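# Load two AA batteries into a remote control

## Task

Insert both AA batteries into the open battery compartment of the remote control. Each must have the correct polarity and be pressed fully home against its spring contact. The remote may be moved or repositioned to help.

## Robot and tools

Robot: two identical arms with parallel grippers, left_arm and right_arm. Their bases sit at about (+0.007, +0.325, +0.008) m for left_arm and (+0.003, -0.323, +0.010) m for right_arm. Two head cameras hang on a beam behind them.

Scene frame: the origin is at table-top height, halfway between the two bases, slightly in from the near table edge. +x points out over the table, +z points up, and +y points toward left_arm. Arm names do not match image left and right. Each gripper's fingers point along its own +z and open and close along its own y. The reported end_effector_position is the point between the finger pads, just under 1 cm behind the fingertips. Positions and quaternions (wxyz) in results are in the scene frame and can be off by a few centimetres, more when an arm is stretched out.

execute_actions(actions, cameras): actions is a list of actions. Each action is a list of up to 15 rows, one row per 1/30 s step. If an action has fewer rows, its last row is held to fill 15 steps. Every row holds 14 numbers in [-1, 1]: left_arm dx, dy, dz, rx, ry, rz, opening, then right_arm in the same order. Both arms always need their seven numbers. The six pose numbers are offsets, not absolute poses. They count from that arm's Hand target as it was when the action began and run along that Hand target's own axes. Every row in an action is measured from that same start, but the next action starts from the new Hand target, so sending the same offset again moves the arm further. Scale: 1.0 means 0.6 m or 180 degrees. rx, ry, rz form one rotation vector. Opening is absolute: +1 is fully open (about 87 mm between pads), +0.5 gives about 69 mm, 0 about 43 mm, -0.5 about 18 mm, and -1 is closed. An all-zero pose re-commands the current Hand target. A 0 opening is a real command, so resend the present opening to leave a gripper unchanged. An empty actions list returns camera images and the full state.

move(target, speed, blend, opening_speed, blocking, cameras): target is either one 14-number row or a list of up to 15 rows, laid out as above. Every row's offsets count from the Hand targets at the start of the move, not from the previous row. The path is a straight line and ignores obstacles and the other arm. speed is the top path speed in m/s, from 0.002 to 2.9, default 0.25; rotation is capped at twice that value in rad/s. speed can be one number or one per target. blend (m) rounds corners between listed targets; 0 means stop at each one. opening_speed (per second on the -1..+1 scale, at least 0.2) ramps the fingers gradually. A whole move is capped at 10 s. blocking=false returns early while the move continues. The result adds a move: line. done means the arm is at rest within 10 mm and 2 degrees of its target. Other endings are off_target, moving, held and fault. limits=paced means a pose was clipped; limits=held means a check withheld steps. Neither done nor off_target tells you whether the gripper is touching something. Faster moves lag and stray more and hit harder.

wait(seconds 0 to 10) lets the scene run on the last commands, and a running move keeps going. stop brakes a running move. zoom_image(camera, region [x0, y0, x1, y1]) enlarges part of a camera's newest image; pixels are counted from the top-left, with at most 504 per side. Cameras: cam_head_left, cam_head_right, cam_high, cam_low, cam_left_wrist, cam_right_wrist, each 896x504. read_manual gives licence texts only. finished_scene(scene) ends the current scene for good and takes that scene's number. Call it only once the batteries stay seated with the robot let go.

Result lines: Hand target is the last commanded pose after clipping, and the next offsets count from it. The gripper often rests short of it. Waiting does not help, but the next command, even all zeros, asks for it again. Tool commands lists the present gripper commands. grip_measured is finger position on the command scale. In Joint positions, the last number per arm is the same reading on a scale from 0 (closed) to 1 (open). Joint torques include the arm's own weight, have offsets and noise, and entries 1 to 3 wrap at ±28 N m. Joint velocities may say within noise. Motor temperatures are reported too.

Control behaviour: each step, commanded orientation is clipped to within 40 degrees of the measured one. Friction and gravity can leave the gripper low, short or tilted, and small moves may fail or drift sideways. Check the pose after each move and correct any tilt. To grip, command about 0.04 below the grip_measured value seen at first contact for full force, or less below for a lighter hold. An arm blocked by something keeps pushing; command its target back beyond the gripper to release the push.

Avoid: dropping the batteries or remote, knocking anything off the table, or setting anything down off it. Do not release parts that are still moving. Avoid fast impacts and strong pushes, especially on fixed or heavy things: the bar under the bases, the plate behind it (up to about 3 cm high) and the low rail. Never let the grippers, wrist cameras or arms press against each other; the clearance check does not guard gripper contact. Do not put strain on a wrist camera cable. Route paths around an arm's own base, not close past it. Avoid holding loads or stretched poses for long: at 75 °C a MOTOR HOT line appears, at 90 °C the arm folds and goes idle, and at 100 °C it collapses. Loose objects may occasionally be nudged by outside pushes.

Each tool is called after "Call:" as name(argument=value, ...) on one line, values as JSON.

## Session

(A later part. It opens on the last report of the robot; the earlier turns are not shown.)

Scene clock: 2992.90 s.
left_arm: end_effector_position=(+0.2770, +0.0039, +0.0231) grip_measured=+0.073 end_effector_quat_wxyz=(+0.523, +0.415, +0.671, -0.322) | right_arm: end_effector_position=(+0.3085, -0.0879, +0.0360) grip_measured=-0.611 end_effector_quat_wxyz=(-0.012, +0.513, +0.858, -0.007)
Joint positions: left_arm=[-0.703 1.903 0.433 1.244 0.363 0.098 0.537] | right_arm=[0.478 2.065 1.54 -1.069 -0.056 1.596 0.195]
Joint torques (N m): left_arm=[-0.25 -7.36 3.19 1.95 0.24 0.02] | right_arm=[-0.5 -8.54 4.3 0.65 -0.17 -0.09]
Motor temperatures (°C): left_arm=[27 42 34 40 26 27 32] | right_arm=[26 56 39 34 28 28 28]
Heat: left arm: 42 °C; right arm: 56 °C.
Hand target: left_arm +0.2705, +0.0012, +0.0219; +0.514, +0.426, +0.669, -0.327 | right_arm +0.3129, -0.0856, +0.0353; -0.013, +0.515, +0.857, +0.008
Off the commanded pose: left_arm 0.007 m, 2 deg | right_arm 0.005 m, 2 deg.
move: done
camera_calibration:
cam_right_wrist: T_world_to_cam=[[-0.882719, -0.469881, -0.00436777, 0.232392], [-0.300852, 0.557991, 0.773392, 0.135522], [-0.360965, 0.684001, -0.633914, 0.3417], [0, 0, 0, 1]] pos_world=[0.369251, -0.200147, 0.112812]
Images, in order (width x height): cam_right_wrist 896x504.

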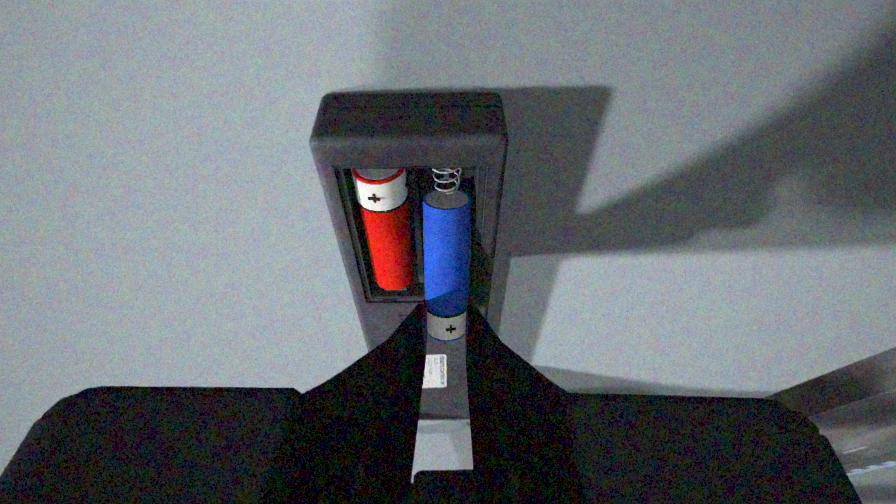

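Call:
move(target=[0,0,0,0,0,0,0.0,-0.022,0.0,0.0035,0.0,0.0,0,-0.76], speed=0.06, cameras=["cam_right_wrist"])

Scene clock: 3014.00 s.
left_arm: end_effector_position=(+0.2770, +0.0039, +0.0231) grip_measured=+0.073 end_effector_quat_wxyz=(+0.523, +0.415, +0.671, -0.322) | right_arm: end_effector_position=(+0.3103, -0.0912, +0.0344) grip_measured=-0.611 end_effector_quat_wxyz=(-0.023, +0.511, +0.859, +0.001)
Joint positions: left_arm=[-0.703 1.903 0.433 1.244 0.363 0.098 0.537] | right_arm=[0.456 2.067 1.529 -1.056 -0.082 1.57 0.195]
Joint torques (N m): left_arm=[-0.25 -7.35 3.25 1.95 0.25 0.01] | right_arm=[-1.4 -8.29 4.53 0.6 0.11 -0.15]
Motor temperatures (°C): left_arm=[27 42 34 40 26 27 32] | right_arm=[26 55 39 33 28 28 29]
Heat: left arm: 42 °C; right arm: 55 °C.
Hand target: left_arm +0.2705, +0.0012, +0.0219; +0.514, +0.426, +0.669, -0.327 | right_arm +0.3191, -0.0972, +0.0328; -0.013, +0.515, +0.857, +0.008
Off the commanded pose: left_arm 0.007 m, 2 deg | right_arm 0.011 m, 1 deg.
move: off_target (right_arm)
camera_calibration:
cam_right_wrist: T_world_to_cam=[[-0.880514, -0.473969, -0.0069867, 0.231471], [-0.295495, 0.53731, 0.789925, 0.135023], [-0.370646, 0.697604, -0.613164, 0.347125], [0, 0, 0, 1]] pos_world=[0.372372, -0.204994, 0.107804]
Images, in order (width x height): cam_right_wrist 896x504.

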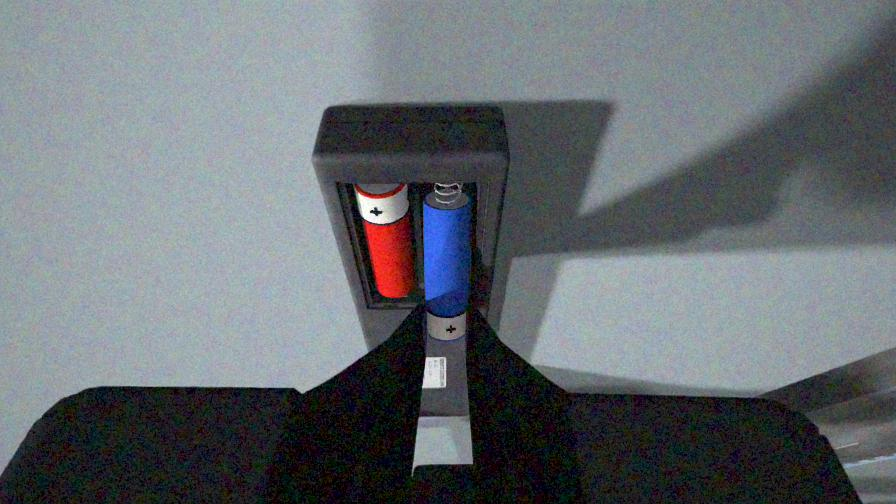

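Call:
move(target=[0,0,0,0,0,0,0.0,-0.018,0.0,0.001,0.0,0.0,0,-0.78], speed=0.06, cameras=["cam_right_wrist"])

Scene clock: 3024.73 s.
left_arm: end_effector_position=(+0.2770, +0.0039, +0.0231) grip_measured=+0.073 end_effector_quat_wxyz=(+0.523, +0.415, +0.671, -0.322) | right_arm: end_effector_position=(+0.3114, -0.0939, +0.0346) grip_measured=-0.611 end_effector_quat_wxyz=(-0.031, +0.506, +0.862, +0.008)
Joint positions: left_arm=[-0.703 1.903 0.433 1.244 0.363 0.098 0.537] | right_arm=[0.439 2.067 1.525 -1.05 -0.102 1.541 0.195]
Joint torques (N m): left_arm=[-0.21 -7.32 3.26 1.96 0.22 0.04] | right_arm=[-2.35 -8.09 4.92 0.58 0.35 -0.12]
Motor temperatures (°C): left_arm=[27 42 34 40 26 27 32] | right_arm=[26 55 39 33 28 28 29]
Heat: left arm: 42 °C; right arm: 55 °C.
Hand target: left_arm +0.2705, +0.0012, +0.0219; +0.514, +0.426, +0.669, -0.327 | right_arm +0.3241, -0.1067, +0.0318; -0.013, +0.515, +0.857, +0.008
Off the commanded pose: left_arm 0.007 m, 2 deg | right_arm 0.018 m, 2 deg.
move: off_target (right_arm)
camera_calibration:
cam_right_wrist: T_world_to_cam=[[-0.87515, -0.483739, -0.0104385, 0.228706], [-0.295794, 0.517809, 0.802733, 0.134491], [-0.382908, 0.705599, -0.596248, 0.353493], [0, 0, 0, 1]] pos_world=[0.375289, -0.208431, 0.105197]
Images, in order (width x height): cam_right_wrist 896x504.

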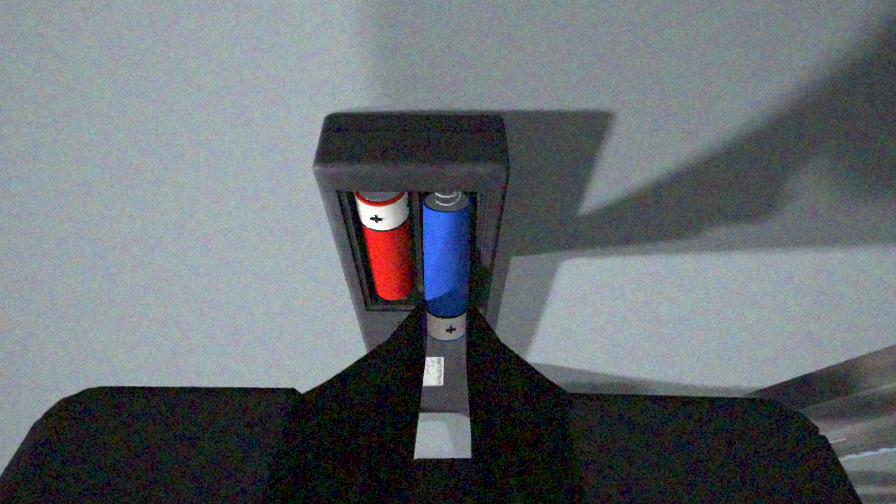

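Call:
move(target=[0,0,0,0,0,0,0.0,-0.008,0.0,0.02,0.044,-0.067,0,-0.8], speed=0.06, cameras=["cam_right_wrist"])

Scene clock: 3037.53 s.
left_arm: end_effector_position=(+0.2770, +0.0039, +0.0231) grip_measured=+0.073 end_effector_quat_wxyz=(+0.523, +0.415, +0.671, -0.322) | right_arm: end_effector_position=(+0.3123, -0.0924, +0.0334) grip_measured=-0.611 end_effector_quat_wxyz=(+0.000, +0.499, +0.863, -0.072)
Joint positions: left_arm=[-0.703 1.903 0.433 1.244 0.363 0.098 0.537] | right_arm=[0.501 2.173 1.704 -1.228 0.027 1.59 0.195]
Joint torques (N m): left_arm=[-0.28 -7.34 3.19 1.97 0.24 0.04] | right_arm=[-0.49 -6.35 5.97 0.22 1.28 0.21]
Heat: left arm: 42 °C; right arm: 54 °C.
Hand target: left_arm +0.2705, +0.0012, +0.0219; +0.514, +0.426, +0.669, -0.327 | right_arm +0.3262, -0.1106, +0.0197; +0.042, +0.511, +0.852, -0.105
Off the commanded pose: left_arm 0.007 m, 2 deg | right_arm 0.027 m, 6 deg.
move: off_target (right_arm)
camera_calibration:
cam_right_wrist: T_world_to_cam=[[-0.865598, -0.491386, 0.0963335, 0.222957], [-0.28438, 0.640754, 0.713135, 0.145613], [-0.412151, 0.589893, -0.694376, 0.353865], [0, 0, 0, 1]] pos_world=[0.380246, -0.192487, 0.120395]
Images, in order (width x height): cam_right_wrist 896x504.

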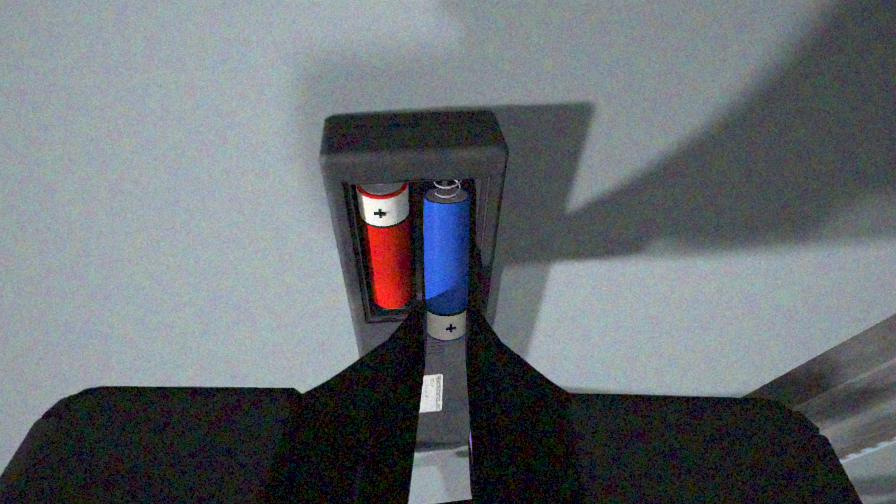

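Call:
move(target=[0,0,0,0,0,0,0.0,-0.012,0.0,0.02,0.02,-0.03,0,-0.82], speed=0.06, cameras=["cam_right_wrist"])

Scene clock: 3052.33 s.
left_arm: end_effector_position=(+0.2770, +0.0039, +0.0231) grip_measured=+0.073 end_effector_quat_wxyz=(+0.523, +0.415, +0.671, -0.322) | right_arm: end_effector_position=(+0.3126, -0.0922, +0.0325) grip_measured=-0.611 end_effector_quat_wxyz=(+0.012, +0.495, +0.862, -0.108)
Joint positions: left_arm=[-0.703 1.903 0.433 1.244 0.363 0.098 0.537] | right_arm=[0.525 2.228 1.79 -1.311 0.08 1.614 0.195]
Joint torques (N m): left_arm=[-0.24 -7.32 3.23 1.97 0.26 0.05] | right_arm=[-0.96 -5.35 4.56 0.23 1.68 0.25]
Heat: left arm: 42 °C; right arm: 51 °C.
Hand target: left_arm +0.2705, +0.0012, +0.0219; +0.514, +0.426, +0.669, -0.327 | right_arm +0.3292, -0.1195, +0.0093; +0.066, +0.506, +0.846, -0.156
Off the commanded pose: left_arm 0.007 m, 2 deg | right_arm 0.040 m, 9 deg.
move: off_target (right_arm)
camera_calibration:
cam_right_wrist: T_world_to_cam=[[-0.860562, -0.488183, 0.14529, 0.220503], [-0.278905, 0.69033, 0.667575, 0.150582], [-0.426197, 0.533967, -0.730229, 0.353636], [0, 0, 0, 1]] pos_world=[0.382473, -0.185136, 0.125674]
Images, in order (width x height): cam_right_wrist 896x504.

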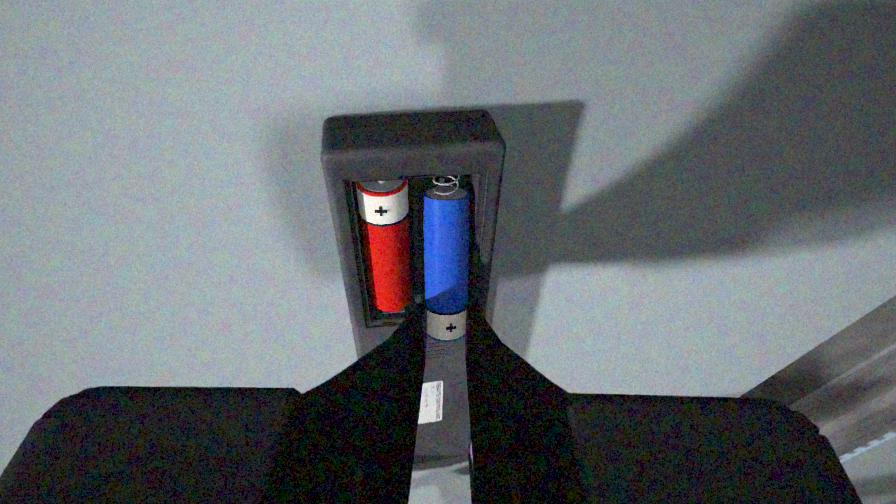

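Call:
move(target=[0,0,0,0,0,0,0.0,-0.006,0.0,0.025,0.0,-0.04,0,-0.84], speed=0.06, cameras=["cam_right_wrist"])

Scene clock: 3068.20 s.
left_arm: end_effector_position=(+0.2770, +0.0039, +0.0231) grip_measured=+0.073 end_effector_quat_wxyz=(+0.523, +0.415, +0.671, -0.322) | right_arm: end_effector_position=(+0.3126, -0.0928, +0.0306) grip_measured=-0.611 end_effector_quat_wxyz=(+0.060, +0.487, +0.862, -0.130)
Joint positions: left_arm=[-0.703 1.903 0.433 1.244 0.363 0.098 0.537] | right_arm=[0.57 2.228 1.79 -1.314 0.178 1.654 0.195]
Joint torques (N m): left_arm=[-0.27 -7.25 3.21 1.95 0.23 0.03] | right_arm=[-1.47 -4.1 1.62 0.43 1.93 0.26]
Motor temperatures (°C): left_arm=[27 42 34 40 26 27 32] | right_arm=[26 49 38 33 31 29 29]
Heat: left arm: 42 °C; right arm: 49 °C.
Hand target: left_arm +0.2705, +0.0012, +0.0219; +0.514, +0.426, +0.669, -0.327 | right_arm +0.3302, -0.1274, -0.0039; +0.119, +0.495, +0.840, -0.187
Off the commanded pose: left_arm 0.007 m, 2 deg | right_arm 0.052 m, 10 deg.
move: off_target (right_arm)
camera_calibration:
cam_right_wrist: T_world_to_cam=[[-0.857219, -0.496351, 0.137156, 0.218895], [-0.332263, 0.73661, 0.589074, 0.175686], [-0.393418, 0.459393, -0.796354, 0.337391], [0, 0, 0, 1]] pos_world=[0.37875, -0.175758, 0.135168]
Images, in order (width x height): cam_right_wrist 896x504.

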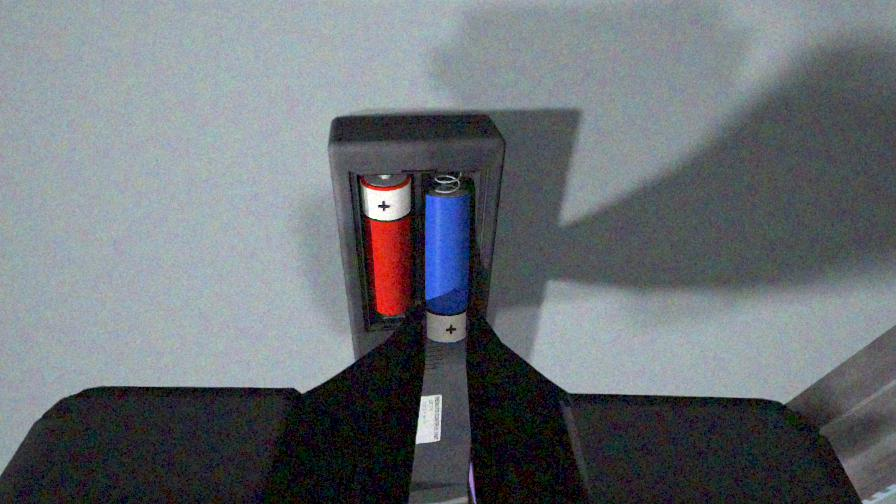

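Call:
zoom_image(camera="cam_right_wrist", region=[340, 140, 520, 380])

Scaled by 2.100 from the camera's 896x504 image, which has a finer 1280x720 frame.

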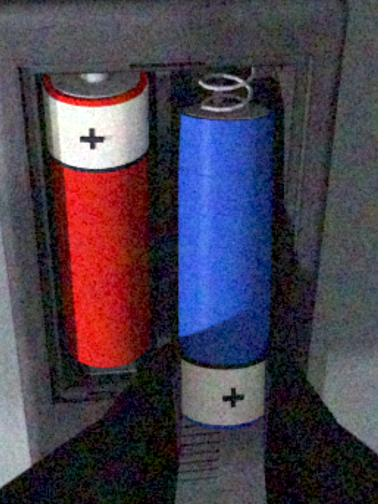

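Call:
move(target=[0,0,0,0,0,0,0.0,-0.0345,-0.003,-0.0173,0,0,0,-0.85], speed=0.06, cameras=["cam_right_wrist"])

Scene clock: 3102.07 s.
left_arm: end_effector_position=(+0.2759, +0.0017, +0.0238) grip_measured=+0.073 end_effector_quat_wxyz=(+0.523, +0.417, +0.669, -0.324) | right_arm: end_effector_position=(+0.3133, -0.0974, +0.0270) grip_measured=-0.609 end_effector_quat_wxyz=(+0.058, +0.489, +0.859, -0.139)
Joint positions: left_arm=[-0.709 1.903 0.436 1.243 0.362 0.098 0.537] | right_arm=[0.562 2.242 1.795 -1.323 0.184 1.653 0.196]
Joint torques (N m): left_arm=[-0.29 -7.36 3.04 1.97 0.26 0.05] | right_arm=[-3.95 -6.61 4.49 0.07 1.97 -0.06]
Heat: left arm: 42 °C; right arm: 46 °C.
Hand target: left_arm +0.2705, +0.0012, +0.0219; +0.514, +0.426, +0.669, -0.327 | right_arm +0.3385, -0.1400, +0.0138; +0.119, +0.495, +0.840, -0.187
Off the commanded pose: left_arm 0.006 m, 2 deg | right_arm 0.051 m, 9 deg.
move: off_target (right_arm)
camera_calibration:
cam_right_wrist: T_world_to_cam=[[-0.858948, -0.488295, 0.154195, 0.218585], [-0.320623, 0.747648, 0.581569, 0.179062], [-0.399261, 0.450099, -0.79875, 0.337902], [0, 0, 0, 1]] pos_world=[0.380075, -0.179231, 0.132057]
Images, in order (width x height): cam_right_wrist 896x504.

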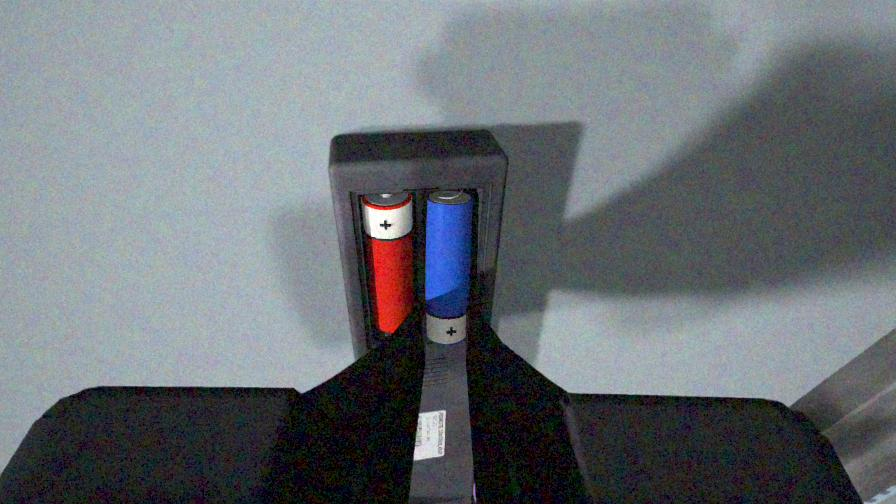

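Call:
zoom_image(camera="cam_right_wrist", region=[340, 160, 520, 400])

Scaled by 2.100 from the camera's 896x504 image, which has a finer 1280x720 frame.

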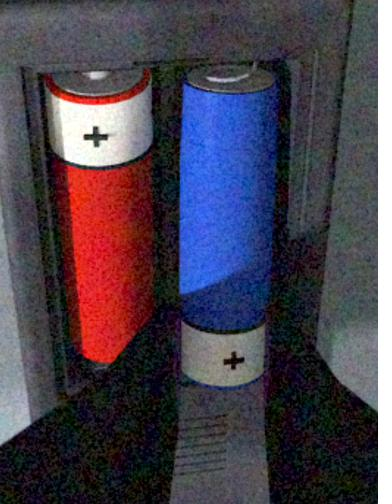

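Call:
move(target=[[0,0,0,0,0,0,0.0,0.0565,-0.0088,-0.0428,0,0.03,0,-0.82],[0,0,0,0,0,0,0.0,0.0565,-0.0088,-0.0428,0,0.03,0,-0.5]], speed=0.08, opening_speed=0.4, cameras=["cam_right_wrist"])

Scene clock: 3124.53 s.
left_arm: end_effector_position=(+0.2748, +0.0008, +0.0238) grip_measured=+0.073 end_effector_quat_wxyz=(+0.523, +0.418, +0.668, -0.325) | right_arm: end_effector_position=(+0.3085, -0.0978, +0.0279) grip_measured=-0.501 end_effector_quat_wxyz=(+0.059, +0.497, +0.852, -0.153)
Joint positions: left_arm=[-0.712 1.903 0.436 1.243 0.362 0.098 0.537] | right_arm=[0.573 2.249 1.807 -1.358 0.192 1.689 0.25]
Joint torques (N m): left_arm=[-0.02 -7.3 3.02 1.99 0.27 0.05] | right_arm=[-0.13 -7.71 6.75 -0.08 0.7 0.12]
Heat: left arm: 42 °C; right arm: 46 °C.
Hand target: left_arm +0.2705, +0.0012, +0.0219; +0.514, +0.426, +0.669, -0.327 | right_arm +0.3171, -0.1046, +0.0250; +0.079, +0.504, +0.845, -0.164
Off the commanded pose: left_arm 0.005 m, 1 deg | right_arm 0.011 m, 3 deg.
move: off_target (right_arm); target 2's new opening was sent with right_arm's hand 0.012 m and 3 deg from that target
camera_calibration:
cam_right_wrist: T_world_to_cam=[[-0.868326, -0.46439, 0.174216, 0.218754], [-0.298124, 0.769381, 0.564955, 0.172886], [-0.396398, 0.438628, -0.80652, 0.33505], [0, 0, 0, 1]] pos_world=[0.374304, -0.17839, 0.134441]
Images, in order (width x height): cam_right_wrist 896x504.

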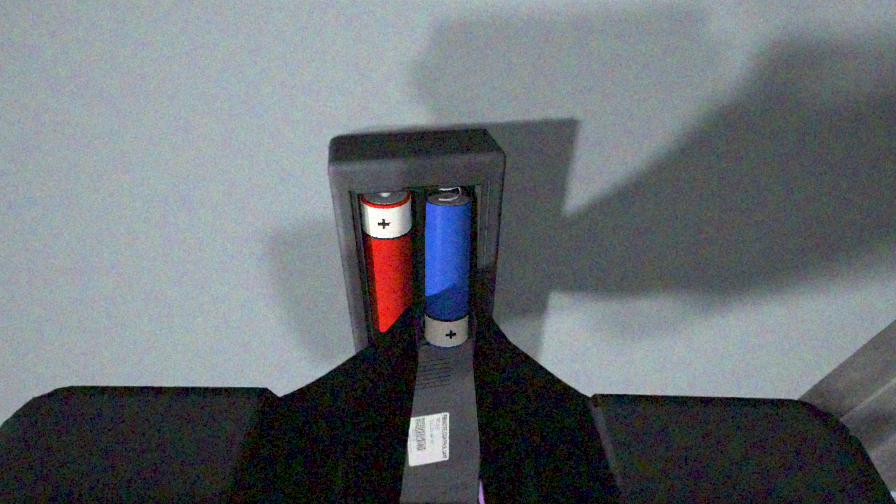

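Call:
move(target=[[0,0,0,0,0,0,0.0,0,0,0,0,0,0,-0.32],[0,0,0,0,0,0,0.0,0,0,-0.117,0,0.0,0,-0.32]], speed=0.08, opening_speed=0.5, cameras=["cam_right_wrist"])

Scene clock: 3135.40 s.
left_arm: end_effector_position=(+0.2773, +0.0030, +0.0237) grip_measured=+0.073 end_effector_quat_wxyz=(+0.524, +0.415, +0.670, -0.322) | right_arm: end_effector_position=(+0.3124, -0.0803, +0.0670) grip_measured=-0.320 end_effector_quat_wxyz=(+0.070, +0.494, +0.853, -0.155)
Joint positions: left_arm=[-0.704 1.903 0.436 1.243 0.362 0.098 0.537] | right_arm=[0.606 2.286 2.028 -1.542 0.207 1.718 0.34]
Joint torques (N m): left_arm=[-0.1 -7.31 3.02 1.99 0.27 0.04] | right_arm=[0.13 -12.71 8.25 -0.24 0.38 0.11]
Heat: left arm: 42 °C; right arm: 47 °C.
Hand target: left_arm +0.2705, +0.0012, +0.0219; +0.514, +0.426, +0.669, -0.327 | right_arm +0.3194, -0.0795, +0.0905; +0.079, +0.504, +0.845, -0.164
Off the commanded pose: left_arm 0.007 m, 2 deg | right_arm 0.025 m, 2 deg.
joint sent to its limit (right arm) — joint 4 (wrist pitch), lower limit. The joint targets are off in position and orientation.
move: off_target (right_arm)
camera_calibration:
cam_right_wrist: T_world_to_cam=[[-0.866353, -0.470771, 0.166758, 0.222888], [-0.315043, 0.774217, 0.548941, 0.14533], [-0.387532, 0.423041, -0.819058, 0.357344], [0, 0, 0, 1]] pos_world=[0.377367, -0.158759, 0.17574]
Images, in order (width x height): cam_right_wrist 896x504.

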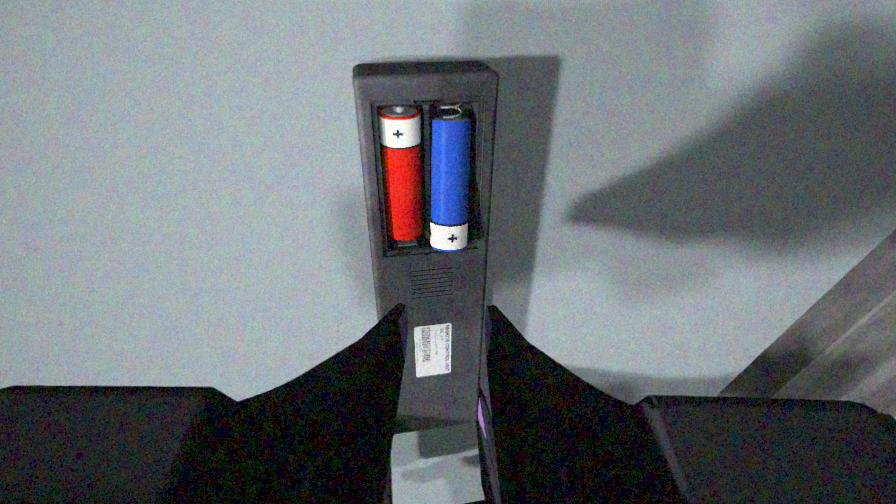

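Call:
move(target=[0,0,0,0,0,0,0.0,-0.0063,-0.004,0.0573,-0.0639,0.0974,0.002,-0.85], speed=0.12, cameras=["cam_right_wrist"])

Scene clock: 3157.70 s.
left_arm: end_effector_position=(+0.2773, +0.0030, +0.0237) grip_measured=+0.073 end_effector_quat_wxyz=(+0.524, +0.415, +0.670, -0.322) | right_arm: end_effector_position=(+0.3106, -0.0985, +0.0438) grip_measured=-0.850 end_effector_quat_wxyz=(-0.007, +0.512, +0.858, -0.031)
Joint positions: left_arm=[-0.704 1.903 0.436 1.243 0.362 0.098 0.537] | right_arm=[0.465 2.079 1.597 -1.15 -0.021 1.582 0.075]
Joint torques (N m): left_arm=[-0.08 -7.31 3.06 1.98 0.25 0.05] | right_arm=[-0.85 -11.66 5.2 0.45 -0.19 -0.12]
Motor temperatures (°C): left_arm=[27 42 34 40 26 27 32] | right_arm=[26 57 40 32 31 29 28]
Heat: left arm: 42 °C; right arm: 57 °C.
Hand target: left_arm +0.2705, +0.0012, +0.0219; +0.514, +0.426, +0.669, -0.327 | right_arm +0.3180, -0.0960, +0.0600; +0.000, +0.515, +0.857, +0.000
Off the commanded pose: left_arm 0.007 m, 2 deg | right_arm 0.018 m, 4 deg.
move: off_target (right_arm)
camera_calibration:
cam_right_wrist: T_world_to_cam=[[-0.881679, -0.470742, 0.0322997, 0.227268], [-0.289604, 0.593918, 0.750594, 0.137054], [-0.37252, 0.652429, -0.659974, 0.356262], [0, 0, 0, 1]] pos_world=[0.372783, -0.20685, 0.124911]
Images, in order (width x height): cam_right_wrist 896x504.

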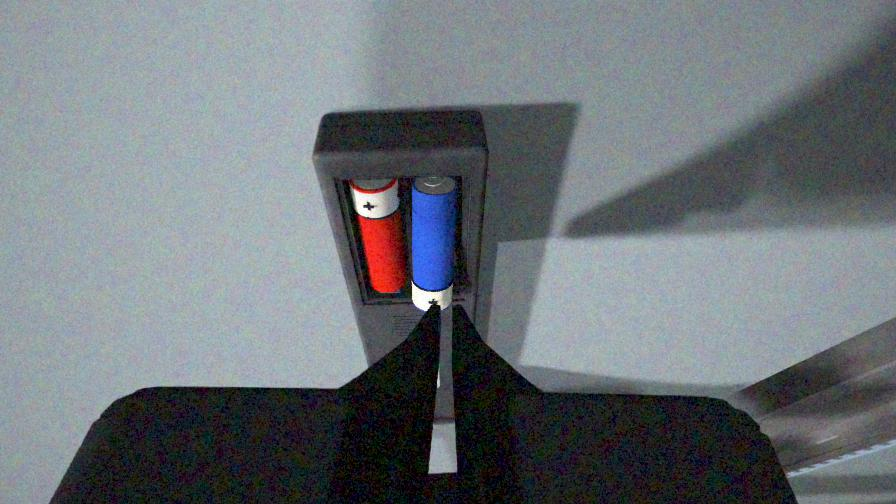

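Call:
move(target=[0,0,0,0,0,0,0.0,-0.004,0.0065,-0.004,0,0,0,-0.85], speed=0.06, cameras=["cam_right_wrist"])

Scene clock: 3172.77 s.
left_arm: end_effector_position=(+0.2773, +0.0030, +0.0237) grip_measured=+0.073 end_effector_quat_wxyz=(+0.524, +0.415, +0.670, -0.322) | right_arm: end_effector_position=(+0.3115, -0.1000, +0.0439) grip_measured=-0.850 end_effector_quat_wxyz=(-0.007, +0.512, +0.859, -0.031)
Joint positions: left_arm=[-0.704 1.903 0.436 1.243 0.362 0.098 0.537] | right_arm=[0.461 2.079 1.597 -1.15 -0.022 1.576 0.075]
Joint torques (N m): left_arm=[-0.05 -7.39 2.96 1.99 0.25 0.02] | right_arm=[-1.03 -10.78 7.88 0.32 -0.18 -0.14]
Motor temperatures (°C): left_arm=[27 42 33 41 26 27 32] | right_arm=[26 59 39 32 31 29 28]
Heat: left arm: 42 °C; right arm: 59 °C.
Hand target: left_arm +0.2705, +0.0012, +0.0219; +0.514, +0.426, +0.669, -0.327 | right_arm +0.3226, -0.0962, +0.0624; +0.000, +0.515, +0.857, +0.000
Off the commanded pose: left_arm 0.007 m, 2 deg | right_arm 0.022 m, 4 deg.
move: off_target (right_arm)
camera_calibration:
cam_right_wrist: T_world_to_cam=[[-0.880783, -0.47245, 0.0318222, 0.226947], [-0.290759, 0.592654, 0.751146, 0.138305], [-0.373738, 0.652344, -0.659368, 0.357948], [0, 0, 0, 1]] pos_world=[0.373883, -0.208251, 0.12491]
Images, in order (width x height): cam_right_wrist 896x504.

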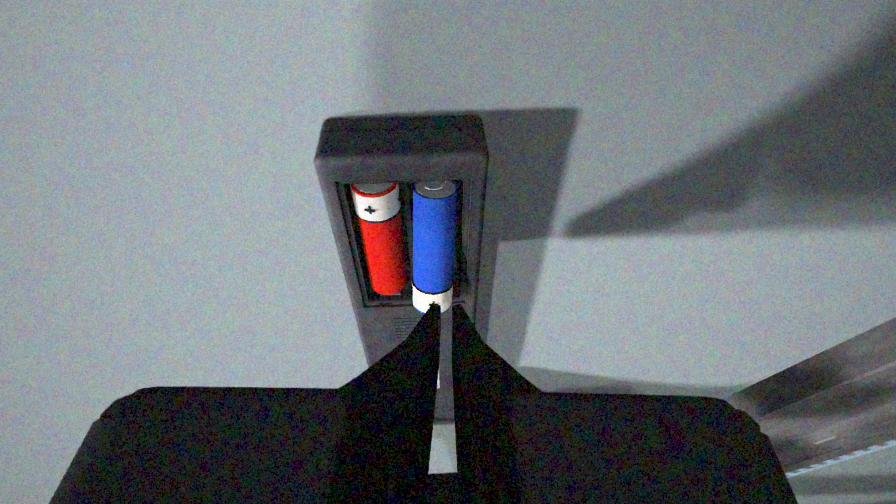

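Call:
move(target=[0,0,0,0,0,0,0.0,0.0,0.0065,-0.004,0,0,0,-0.85], speed=0.06, cameras=[])

Scene clock: 3179.07 s.
left_arm: end_effector_position=(+0.2773, +0.0030, +0.0237) grip_measured=+0.073 end_effector_quat_wxyz=(+0.524, +0.415, +0.670, -0.322) | right_arm: end_effector_position=(+0.3175, -0.0964, +0.0493) grip_measured=-0.850 end_effector_quat_wxyz=(-0.001, +0.511, +0.859, -0.021)
Joint positions: left_arm=[-0.704 1.903 0.436 1.243 0.362 0.098 0.537] | right_arm=[0.461 2.079 1.62 -1.15 -0.022 1.575 0.075]
Joint torques (N m): left_arm=[-0.05 -7.28 3.04 1.99 0.26 0.05] | right_arm=[-1.03 -9.66 8.53 0.2 -0.19 -0.13]
Motor temperatures (°C): left_arm=[27 42 33 41 26 27 32] | right_arm=[26 59 39 32 30 29 28]
Heat: left arm: 42 °C; right arm: 59 °C.
Hand target: left_arm +0.2705, +0.0012, +0.0219; +0.514, +0.426, +0.669, -0.327 | right_arm +0.3260, -0.0944, +0.0648; +0.000, +0.515, +0.857, +0.000
Off the commanded pose: left_arm 0.007 m, 2 deg | right_arm 0.018 m, 2 deg.
move: off_target (right_arm)
No camera images: "cameras" was empty.

Call:
move(target=[0,0,0,0,0,0,0.0,0.0,-0.003,0.018,0,0,0,-0.85], speed=0.06, cameras=["cam_right_wrist"])

Scene clock: 3185.47 s.
left_arm: end_effector_position=(+0.2773, +0.0030, +0.0237) grip_measured=+0.073 end_effector_quat_wxyz=(+0.524, +0.415, +0.670, -0.322) | right_arm: end_effector_position=(+0.3179, -0.0961, +0.0478) grip_measured=-0.850 end_effector_quat_wxyz=(+0.000, +0.511, +0.859, -0.020)
Joint positions: left_arm=[-0.704 1.903 0.436 1.243 0.362 0.098 0.537] | right_arm=[0.461 2.079 1.614 -1.14 -0.022 1.575 0.075]
Joint torques (N m): left_arm=[-0.08 -7.25 3.04 1.98 0.27 0.02] | right_arm=[-0.96 -9.44 5.31 0.51 -0.18 -0.12]
Motor temperatures (°C): left_arm=[27 42 33 41 26 27 32] | right_arm=[26 58 39 32 30 29 28]
Heat: left arm: 42 °C; right arm: 58 °C.
Hand target: left_arm +0.2705, +0.0012, +0.0219; +0.514, +0.426, +0.669, -0.327 | right_arm +0.3244, -0.0952, +0.0540; +0.000, +0.515, +0.857, +0.000
Off the commanded pose: left_arm 0.007 m, 2 deg | right_arm 0.009 m, 2 deg.
move: done
camera_calibration:
cam_right_wrist: T_world_to_cam=[[-0.880498, -0.474018, 0.00549533, 0.235282], [-0.308859, 0.582428, 0.75192, 0.13976], [-0.359625, 0.660367, -0.659231, 0.356778], [0, 0, 0, 1]] pos_world=[0.378637, -0.205477, 0.128818]
Images, in order (width x height): cam_right_wrist 896x504.

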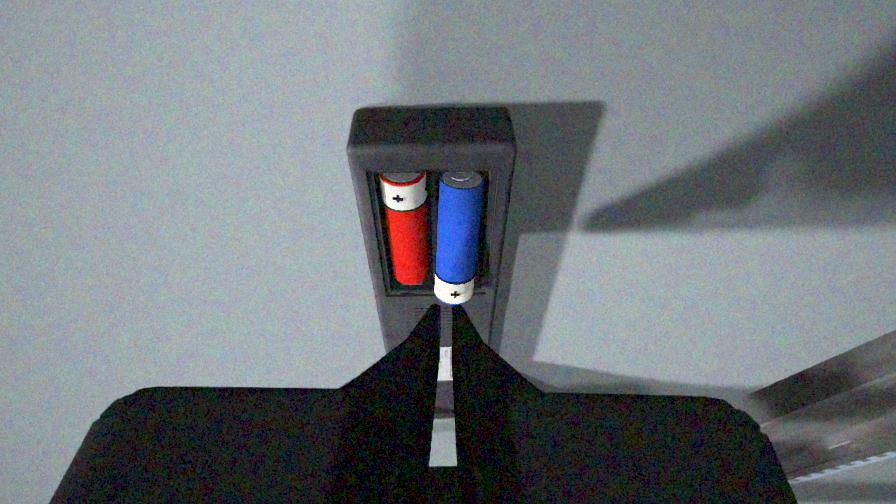

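Call:
move(target=[0,0,0,0,0,0,0.0,0.0,-0.005,0.018,0,0,0,-0.85], speed=0.06, cameras=["cam_right_wrist"])

Scene clock: 3193.57 s.
left_arm: end_effector_position=(+0.2773, +0.0030, +0.0237) grip_measured=+0.073 end_effector_quat_wxyz=(+0.524, +0.415, +0.670, -0.322) | right_arm: end_effector_position=(+0.3153, -0.0981, +0.0366) grip_measured=-0.850 end_effector_quat_wxyz=(-0.001, +0.511, +0.859, -0.020)
Joint positions: left_arm=[-0.704 1.903 0.436 1.243 0.362 0.098 0.537] | right_arm=[0.461 2.079 1.568 -1.096 -0.023 1.575 0.075]
Joint torques (N m): left_arm=[-0.1 -7.3 3.04 1.98 0.26 0.04] | right_arm=[-0.83 -9.57 5.19 0.51 -0.18 -0.1]
Motor temperatures (°C): left_arm=[27 42 33 41 26 27 32] | right_arm=[26 58 39 32 30 29 28]
Heat: left arm: 42 °C; right arm: 58 °C.
Hand target: left_arm +0.2705, +0.0012, +0.0219; +0.514, +0.426, +0.669, -0.327 | right_arm +0.3217, -0.0967, +0.0432; +0.000, +0.515, +0.857, +0.000
Off the commanded pose: left_arm 0.007 m, 2 deg | right_arm 0.009 m, 2 deg.
move: done
camera_calibration:
cam_right_wrist: T_world_to_cam=[[-0.88054, -0.473917, 0.0072956, 0.231983], [-0.307468, 0.582857, 0.752158, 0.148099], [-0.360712, 0.660061, -0.658943, 0.34996], [0, 0, 0, 1]] pos_world=[0.376041, -0.207376, 0.117517]
Images, in order (width x height): cam_right_wrist 896x504.

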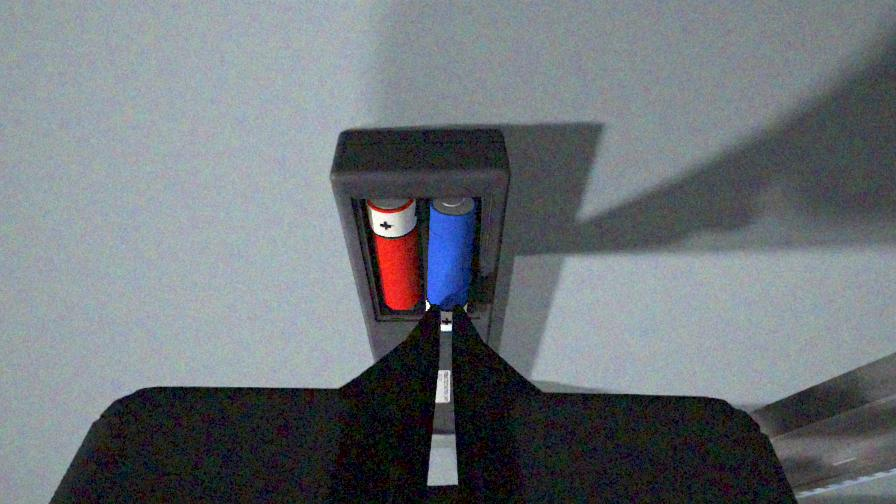

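Call:
move(target=[0,0,0,0,0,0,0.0,0.0,0.0,0.1,0,0,0,-0.85], speed=0.06, cameras=["cam_right_wrist"])

Scene clock: 3201.07 s.
left_arm: end_effector_position=(+0.2773, +0.0030, +0.0237) grip_measured=+0.073 end_effector_quat_wxyz=(+0.524, +0.415, +0.670, -0.322) | right_arm: end_effector_position=(+0.3164, -0.0983, +0.0318) grip_measured=-0.849 end_effector_quat_wxyz=(-0.005, +0.517, +0.856, +0.015)
Joint positions: left_arm=[-0.704 1.903 0.436 1.243 0.362 0.098 0.537] | right_arm=[0.439 2.036 1.474 -0.99 -0.067 1.57 0.075]
Joint torques (N m): left_arm=[-0.09 -7.31 2.99 1.98 0.24 0.06] | right_arm=[0.8 -1.24 0.27 1.56 0.31 -0.01]
Motor temperatures (°C): left_arm=[27 42 33 41 26 27 32] | right_arm=[26 57 39 32 30 29 28]
Heat: left arm: 42 °C; right arm: 57 °C.
Hand target: left_arm +0.2705, +0.0012, +0.0219; +0.514, +0.426, +0.669, -0.327 | right_arm +0.3218, -0.0966, -0.0168; +0.000, +0.515, +0.857, +0.000
Off the commanded pose: left_arm 0.007 m, 2 deg | right_arm 0.049 m, 2 deg.
move: off_target (right_arm)
camera_calibration:
cam_right_wrist: T_world_to_cam=[[-0.886357, -0.460385, -0.0491748, 0.237913], [-0.322046, 0.536718, 0.779885, 0.151381], [-0.332654, 0.707092, -0.623988, 0.341957], [0, 0, 0, 1]] pos_world=[0.37338, -0.213513, 0.107017]
Images, in order (width x height): cam_right_wrist 896x504.

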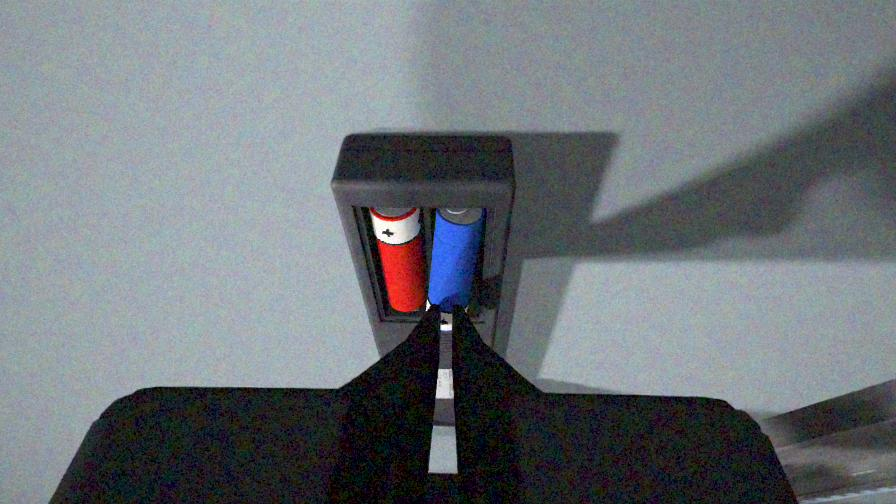

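Call:
move(target=[0,0,0,0,0,0,0.0,0.0,0.0,0.04,0,0,0,-0.85], speed=0.06, cameras=["cam_right_wrist"])

Scene clock: 3206.80 s.
left_arm: end_effector_position=(+0.2773, +0.0030, +0.0237) grip_measured=+0.073 end_effector_quat_wxyz=(+0.524, +0.415, +0.670, -0.322) | right_arm: end_effector_position=(+0.3166, -0.0984, +0.0313) grip_measured=-0.849 end_effector_quat_wxyz=(-0.003, +0.516, +0.856, +0.028)
Joint positions: left_arm=[-0.704 1.903 0.436 1.243 0.362 0.098 0.537] | right_arm=[0.435 2.018 1.442 -0.954 -0.076 1.565 0.076]
Joint torques (N m): left_arm=[-0.06 -7.34 2.95 1.96 0.24 0.03] | right_arm=[1.29 1.62 -0.85 1.95 0.43 0.03]
Heat: left arm: 42 °C; right arm: 54 °C.
Hand target: left_arm +0.2705, +0.0012, +0.0219; +0.514, +0.426, +0.669, -0.327 | right_arm +0.3218, -0.0967, -0.0408; +0.000, +0.515, +0.857, +0.000
Off the commanded pose: left_arm 0.007 m, 2 deg | right_arm 0.072 m, 3 deg.
move: off_target (right_arm)
camera_calibration:
cam_right_wrist: T_world_to_cam=[[-0.884823, -0.460355, -0.0718399, 0.238252], [-0.335197, 0.521854, 0.784418, 0.154437], [-0.323621, 0.718152, -0.616058, 0.339812], [0, 0, 0, 1]] pos_world=[0.372548, -0.21495, 0.105317]
Images, in order (width x height): cam_right_wrist 896x504.

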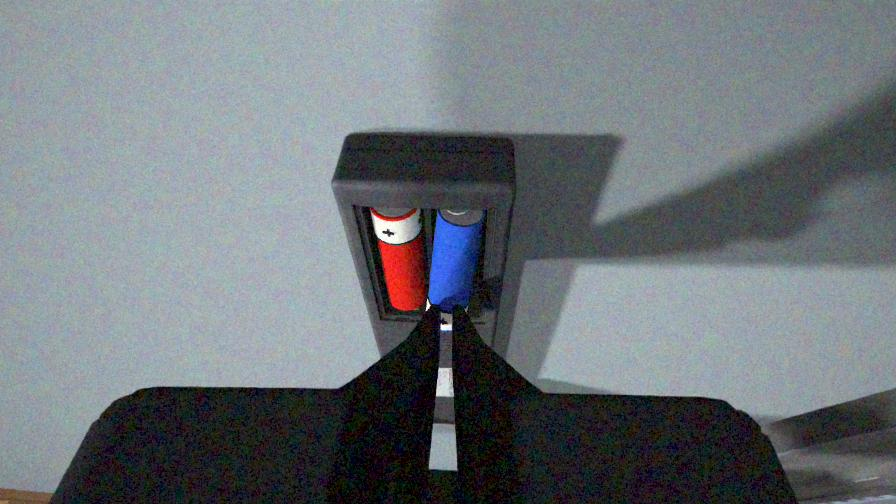

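Call:
move(target=[[0,0,0,0,0,0,0.0,0.0,-0.005,-0.145,0,0,0,-0.85],[0,0,0,0,0,0,0.0,0.0,-0.005,-0.14,0,0,0,-0.85]], speed=0.1, cameras=["cam_right_wrist"])

Scene clock: 3223.67 s.
left_arm: end_effector_position=(+0.2773, +0.0030, +0.0237) grip_measured=+0.073 end_effector_quat_wxyz=(+0.524, +0.415, +0.670, -0.322) | right_arm: end_effector_position=(+0.3113, -0.0964, +0.0378) grip_measured=-0.850 end_effector_quat_wxyz=(-0.014, +0.511, +0.860, -0.001)
Joint positions: left_arm=[-0.704 1.903 0.436 1.243 0.362 0.098 0.537] | right_arm=[0.45 2.052 1.523 -1.06 -0.065 1.564 0.075]
Joint torques (N m): left_arm=[-0.08 -7.36 2.89 1.97 0.23 0.06] | right_arm=[0.06 -8.17 7.79 0.26 0.29 0]
Motor temperatures (°C): left_arm=[27 42 33 41 26 27 32] | right_arm=[26 49 38 36 30 29 28]
Heat: left arm: 42 °C; right arm: 49 °C.
Hand target: left_arm +0.2705, +0.0012, +0.0219; +0.514, +0.426, +0.669, -0.327 | right_arm +0.3191, -0.0981, +0.0432; +0.000, +0.515, +0.857, +0.000
Off the commanded pose: left_arm 0.007 m, 2 deg | right_arm 0.010 m, 2 deg.
move: done
camera_calibration:
cam_right_wrist: T_world_to_cam=[[-0.880374, -0.474118, -0.0124171, 0.229945], [-0.305325, 0.546525, 0.779799, 0.139754], [-0.36293, 0.690306, -0.625907, 0.350588], [0, 0, 0, 1]] pos_world=[0.372347, -0.209371, 0.11331]
Images, in order (width x height): cam_right_wrist 896x504.

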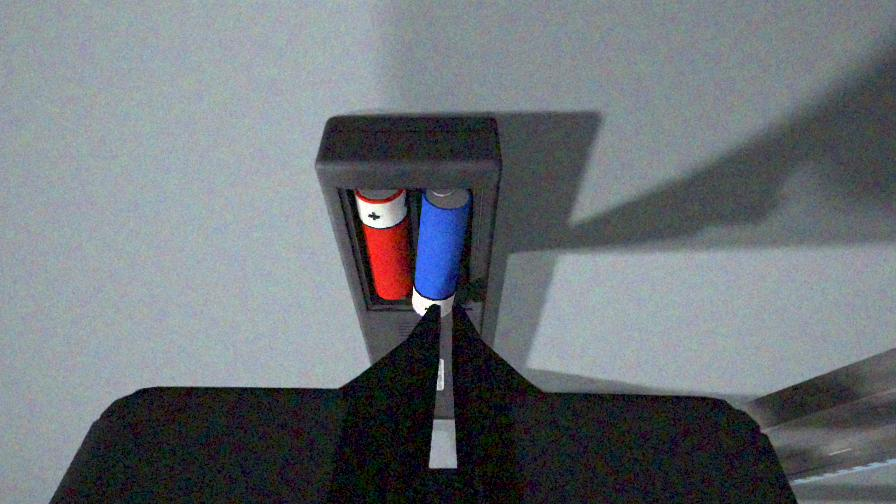

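Call:
move(target=[0,0,0,0,0,0,0.0,0.0,0.0083,0.0,0,0,0,-0.85], speed=0.06, cameras=[])

Scene clock: 3252.23 s.
left_arm: end_effector_position=(+0.2773, +0.0030, +0.0237) grip_measured=+0.073 end_effector_quat_wxyz=(+0.524, +0.415, +0.670, -0.322) | right_arm: end_effector_position=(+0.3152, -0.0944, +0.0359) grip_measured=-0.850 end_effector_quat_wxyz=(-0.014, +0.511, +0.860, -0.001)
Joint positions: left_arm=[-0.704 1.903 0.436 1.243 0.362 0.098 0.537] | right_arm=[0.45 2.07 1.543 -1.061 -0.065 1.564 0.075]
Joint torques (N m): left_arm=[-0.05 -7.27 3.06 1.97 0.26 0.06] | right_arm=[0.08 -8.23 8.53 0.19 0.29 0]
Heat: left arm: 42 °C; right arm: 49 °C.
Hand target: left_arm +0.2705, +0.0012, +0.0219; +0.514, +0.426, +0.669, -0.327 | right_arm +0.3235, -0.0958, +0.0432; +0.000, +0.515, +0.857, +0.000
Off the commanded pose: left_arm 0.007 m, 2 deg | right_arm 0.011 m, 2 deg.
move: off_target (right_arm)
No camera images: "cameras" was empty.

Call:
move(target=[[0,0,0,0,0,0,0.0,0.0,0.0,0.06,0,0,0,-0.85],[0,0,0,0,0,0,0.0,0.0,-0.025,0.09,0,0,0,-0.85]], speed=0.06, cameras=["cam_right_wrist"])

Scene clock: 3265.20 s.
left_arm: end_effector_position=(+0.2773, +0.0030, +0.0237) grip_measured=+0.073 end_effector_quat_wxyz=(+0.524, +0.415, +0.670, -0.322) | right_arm: end_effector_position=(+0.3140, -0.0954, +0.0322) grip_measured=-0.849 end_effector_quat_wxyz=(-0.001, +0.512, +0.858, +0.037)
Joint positions: left_arm=[-0.704 1.903 0.436 1.243 0.362 0.098 0.537] | right_arm=[0.442 1.999 1.417 -0.929 -0.081 1.564 0.075]
Joint torques (N m): left_arm=[-0.06 -7.31 3.04 1.97 0.27 0.04] | right_arm=[0.59 -2.02 0.5 1.1 0.47 0.04]
Heat: left arm: 42 °C; right arm: 48 °C.
Hand target: left_arm +0.2705, +0.0012, +0.0219; +0.514, +0.426, +0.669, -0.327 | right_arm +0.3103, -0.1027, -0.0108; +0.000, +0.515, +0.857, +0.000
Off the commanded pose: left_arm 0.007 m, 2 deg | right_arm 0.044 m, 4 deg.
move: off_target (right_arm)
camera_calibration:
cam_right_wrist: T_world_to_cam=[[-0.879141, -0.467948, -0.0901962, 0.235574], [-0.351155, 0.508136, 0.78644, 0.154852], [-0.322181, 0.723065, -0.611046, 0.33721], [0, 0, 0, 1]] pos_world=[0.370123, -0.212274, 0.105517]
Images, in order (width x height): cam_right_wrist 896x504.

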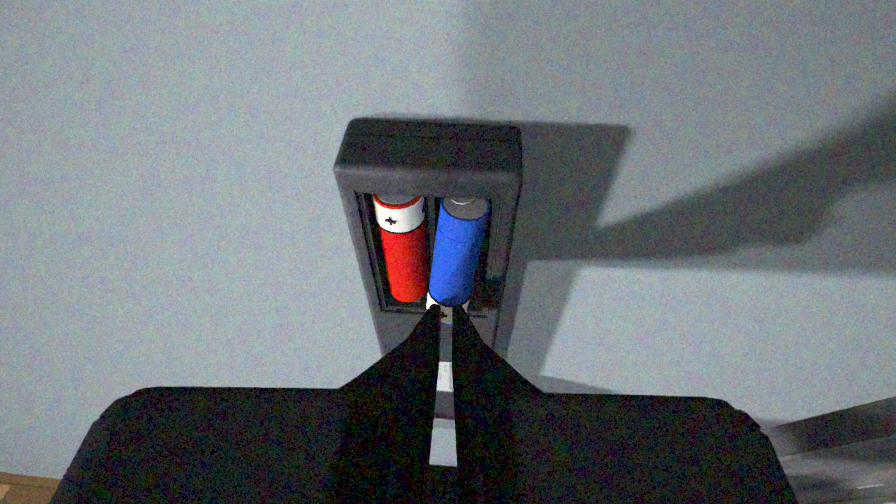

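Call:
move(target=[0,0,0,0,0,0,0.0,0.0,-0.025,-0.01,0,0,0,-0.85], speed=0.06, cameras=["cam_right_wrist"])

Scene clock: 3271.10 s.
left_arm: end_effector_position=(+0.2773, +0.0030, +0.0237) grip_measured=+0.073 end_effector_quat_wxyz=(+0.524, +0.415, +0.670, -0.322) | right_arm: end_effector_position=(+0.3128, -0.0960, +0.0327) grip_measured=-0.849 end_effector_quat_wxyz=(+0.010, +0.511, +0.858, +0.055)
Joint positions: left_arm=[-0.704 1.903 0.436 1.243 0.362 0.098 0.537] | right_arm=[0.442 1.958 1.356 -0.867 -0.081 1.564 0.075]
Joint torques (N m): left_arm=[-0.02 -7.31 3.07 1.98 0.27 0.06] | right_arm=[0.59 -2.97 0.79 0.61 0.48 0.03]
Heat: left arm: 42 °C; right arm: 47 °C.
Hand target: left_arm +0.2705, +0.0012, +0.0219; +0.514, +0.426, +0.669, -0.327 | right_arm +0.2970, -0.1098, -0.0048; +0.000, +0.515, +0.857, +0.000
Off the commanded pose: left_arm 0.007 m, 2 deg | right_arm 0.043 m, 6 deg.
move: off_target (right_arm)
camera_calibration:
cam_right_wrist: T_world_to_cam=[[-0.874337, -0.467017, -0.132021, 0.234093], [-0.381079, 0.492206, 0.782631, 0.162318], [-0.300521, 0.734594, -0.608324, 0.331809], [0, 0, 0, 1]] pos_world=[0.366248, -0.214313, 0.105718]
Images, in order (width x height): cam_right_wrist 896x504.

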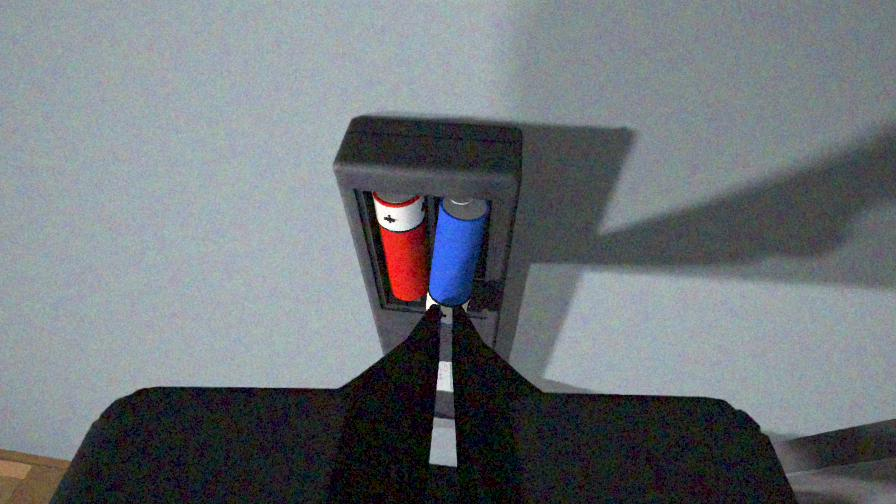

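Call:
move(target=[[0,0,0,0,0,0,0.0,0.0,0.03,-0.07,0,0,0,-0.85],[0,0,0,0,0,0,0.0,0.0,0.0417,-0.1,0.0556,0,0,-0.55]], speed=0.1, opening_speed=0.8, blend=[0.01,0], cameras=["cam_right_wrist"])

Scene clock: 3320.00 s.
left_arm: end_effector_position=(+0.2773, +0.0030, +0.0237) grip_measured=+0.073 end_effector_quat_wxyz=(+0.524, +0.415, +0.670, -0.322) | right_arm: end_effector_position=(+0.3122, -0.0951, +0.0481) grip_measured=-0.550 end_effector_quat_wxyz=(-0.058, +0.512, +0.854, -0.075)
Joint positions: left_arm=[-0.704 1.903 0.436 1.243 0.362 0.098 0.537] | right_arm=[0.452 2.217 1.809 -1.352 -0.063 1.564 0.225]
Joint torques (N m): left_arm=[-0.06 -7.28 3.03 1.99 0.25 0.06] | right_arm=[-0.08 -9.06 8.36 -0.14 0.29 -0.07]
Motor temperatures (°C): left_arm=[27 42 33 41 26 27 32] | right_arm=[26 44 37 33 30 29 27]
Heat: left arm: 42 °C; right arm: 44 °C.
Hand target: left_arm +0.2705, +0.0012, +0.0219; +0.514, +0.426, +0.669, -0.327 | right_arm +0.3191, -0.0980, +0.0552; -0.045, +0.513, +0.854, -0.074
Off the commanded pose: left_arm 0.007 m, 2 deg | right_arm 0.010 m, 1 deg.
move: done
camera_calibration:
cam_right_wrist: T_world_to_cam=[[-0.871996, -0.462868, 0.159301, 0.221721], [-0.184756, 0.612559, 0.768529, 0.100411], [-0.453309, 0.640722, -0.619667, 0.379772], [0, 0, 0, 1]] pos_world=[0.384046, -0.202209, 0.122843]
Images, in order (width x height): cam_right_wrist 896x504.

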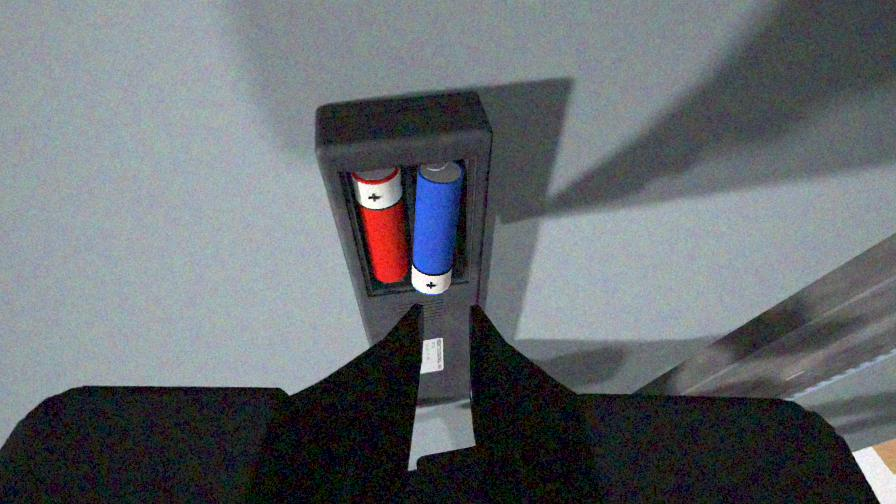

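Call:
zoom_image(camera="cam_right_wrist", region=[320, 150, 500, 330])

Scaled by 2.800 from the camera's 896x504 image, which has a finer 1280x720 frame.

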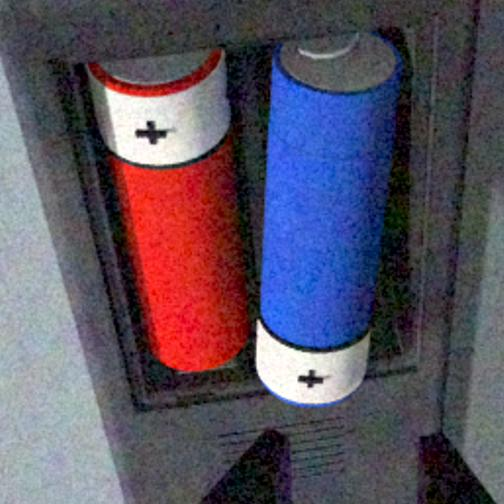

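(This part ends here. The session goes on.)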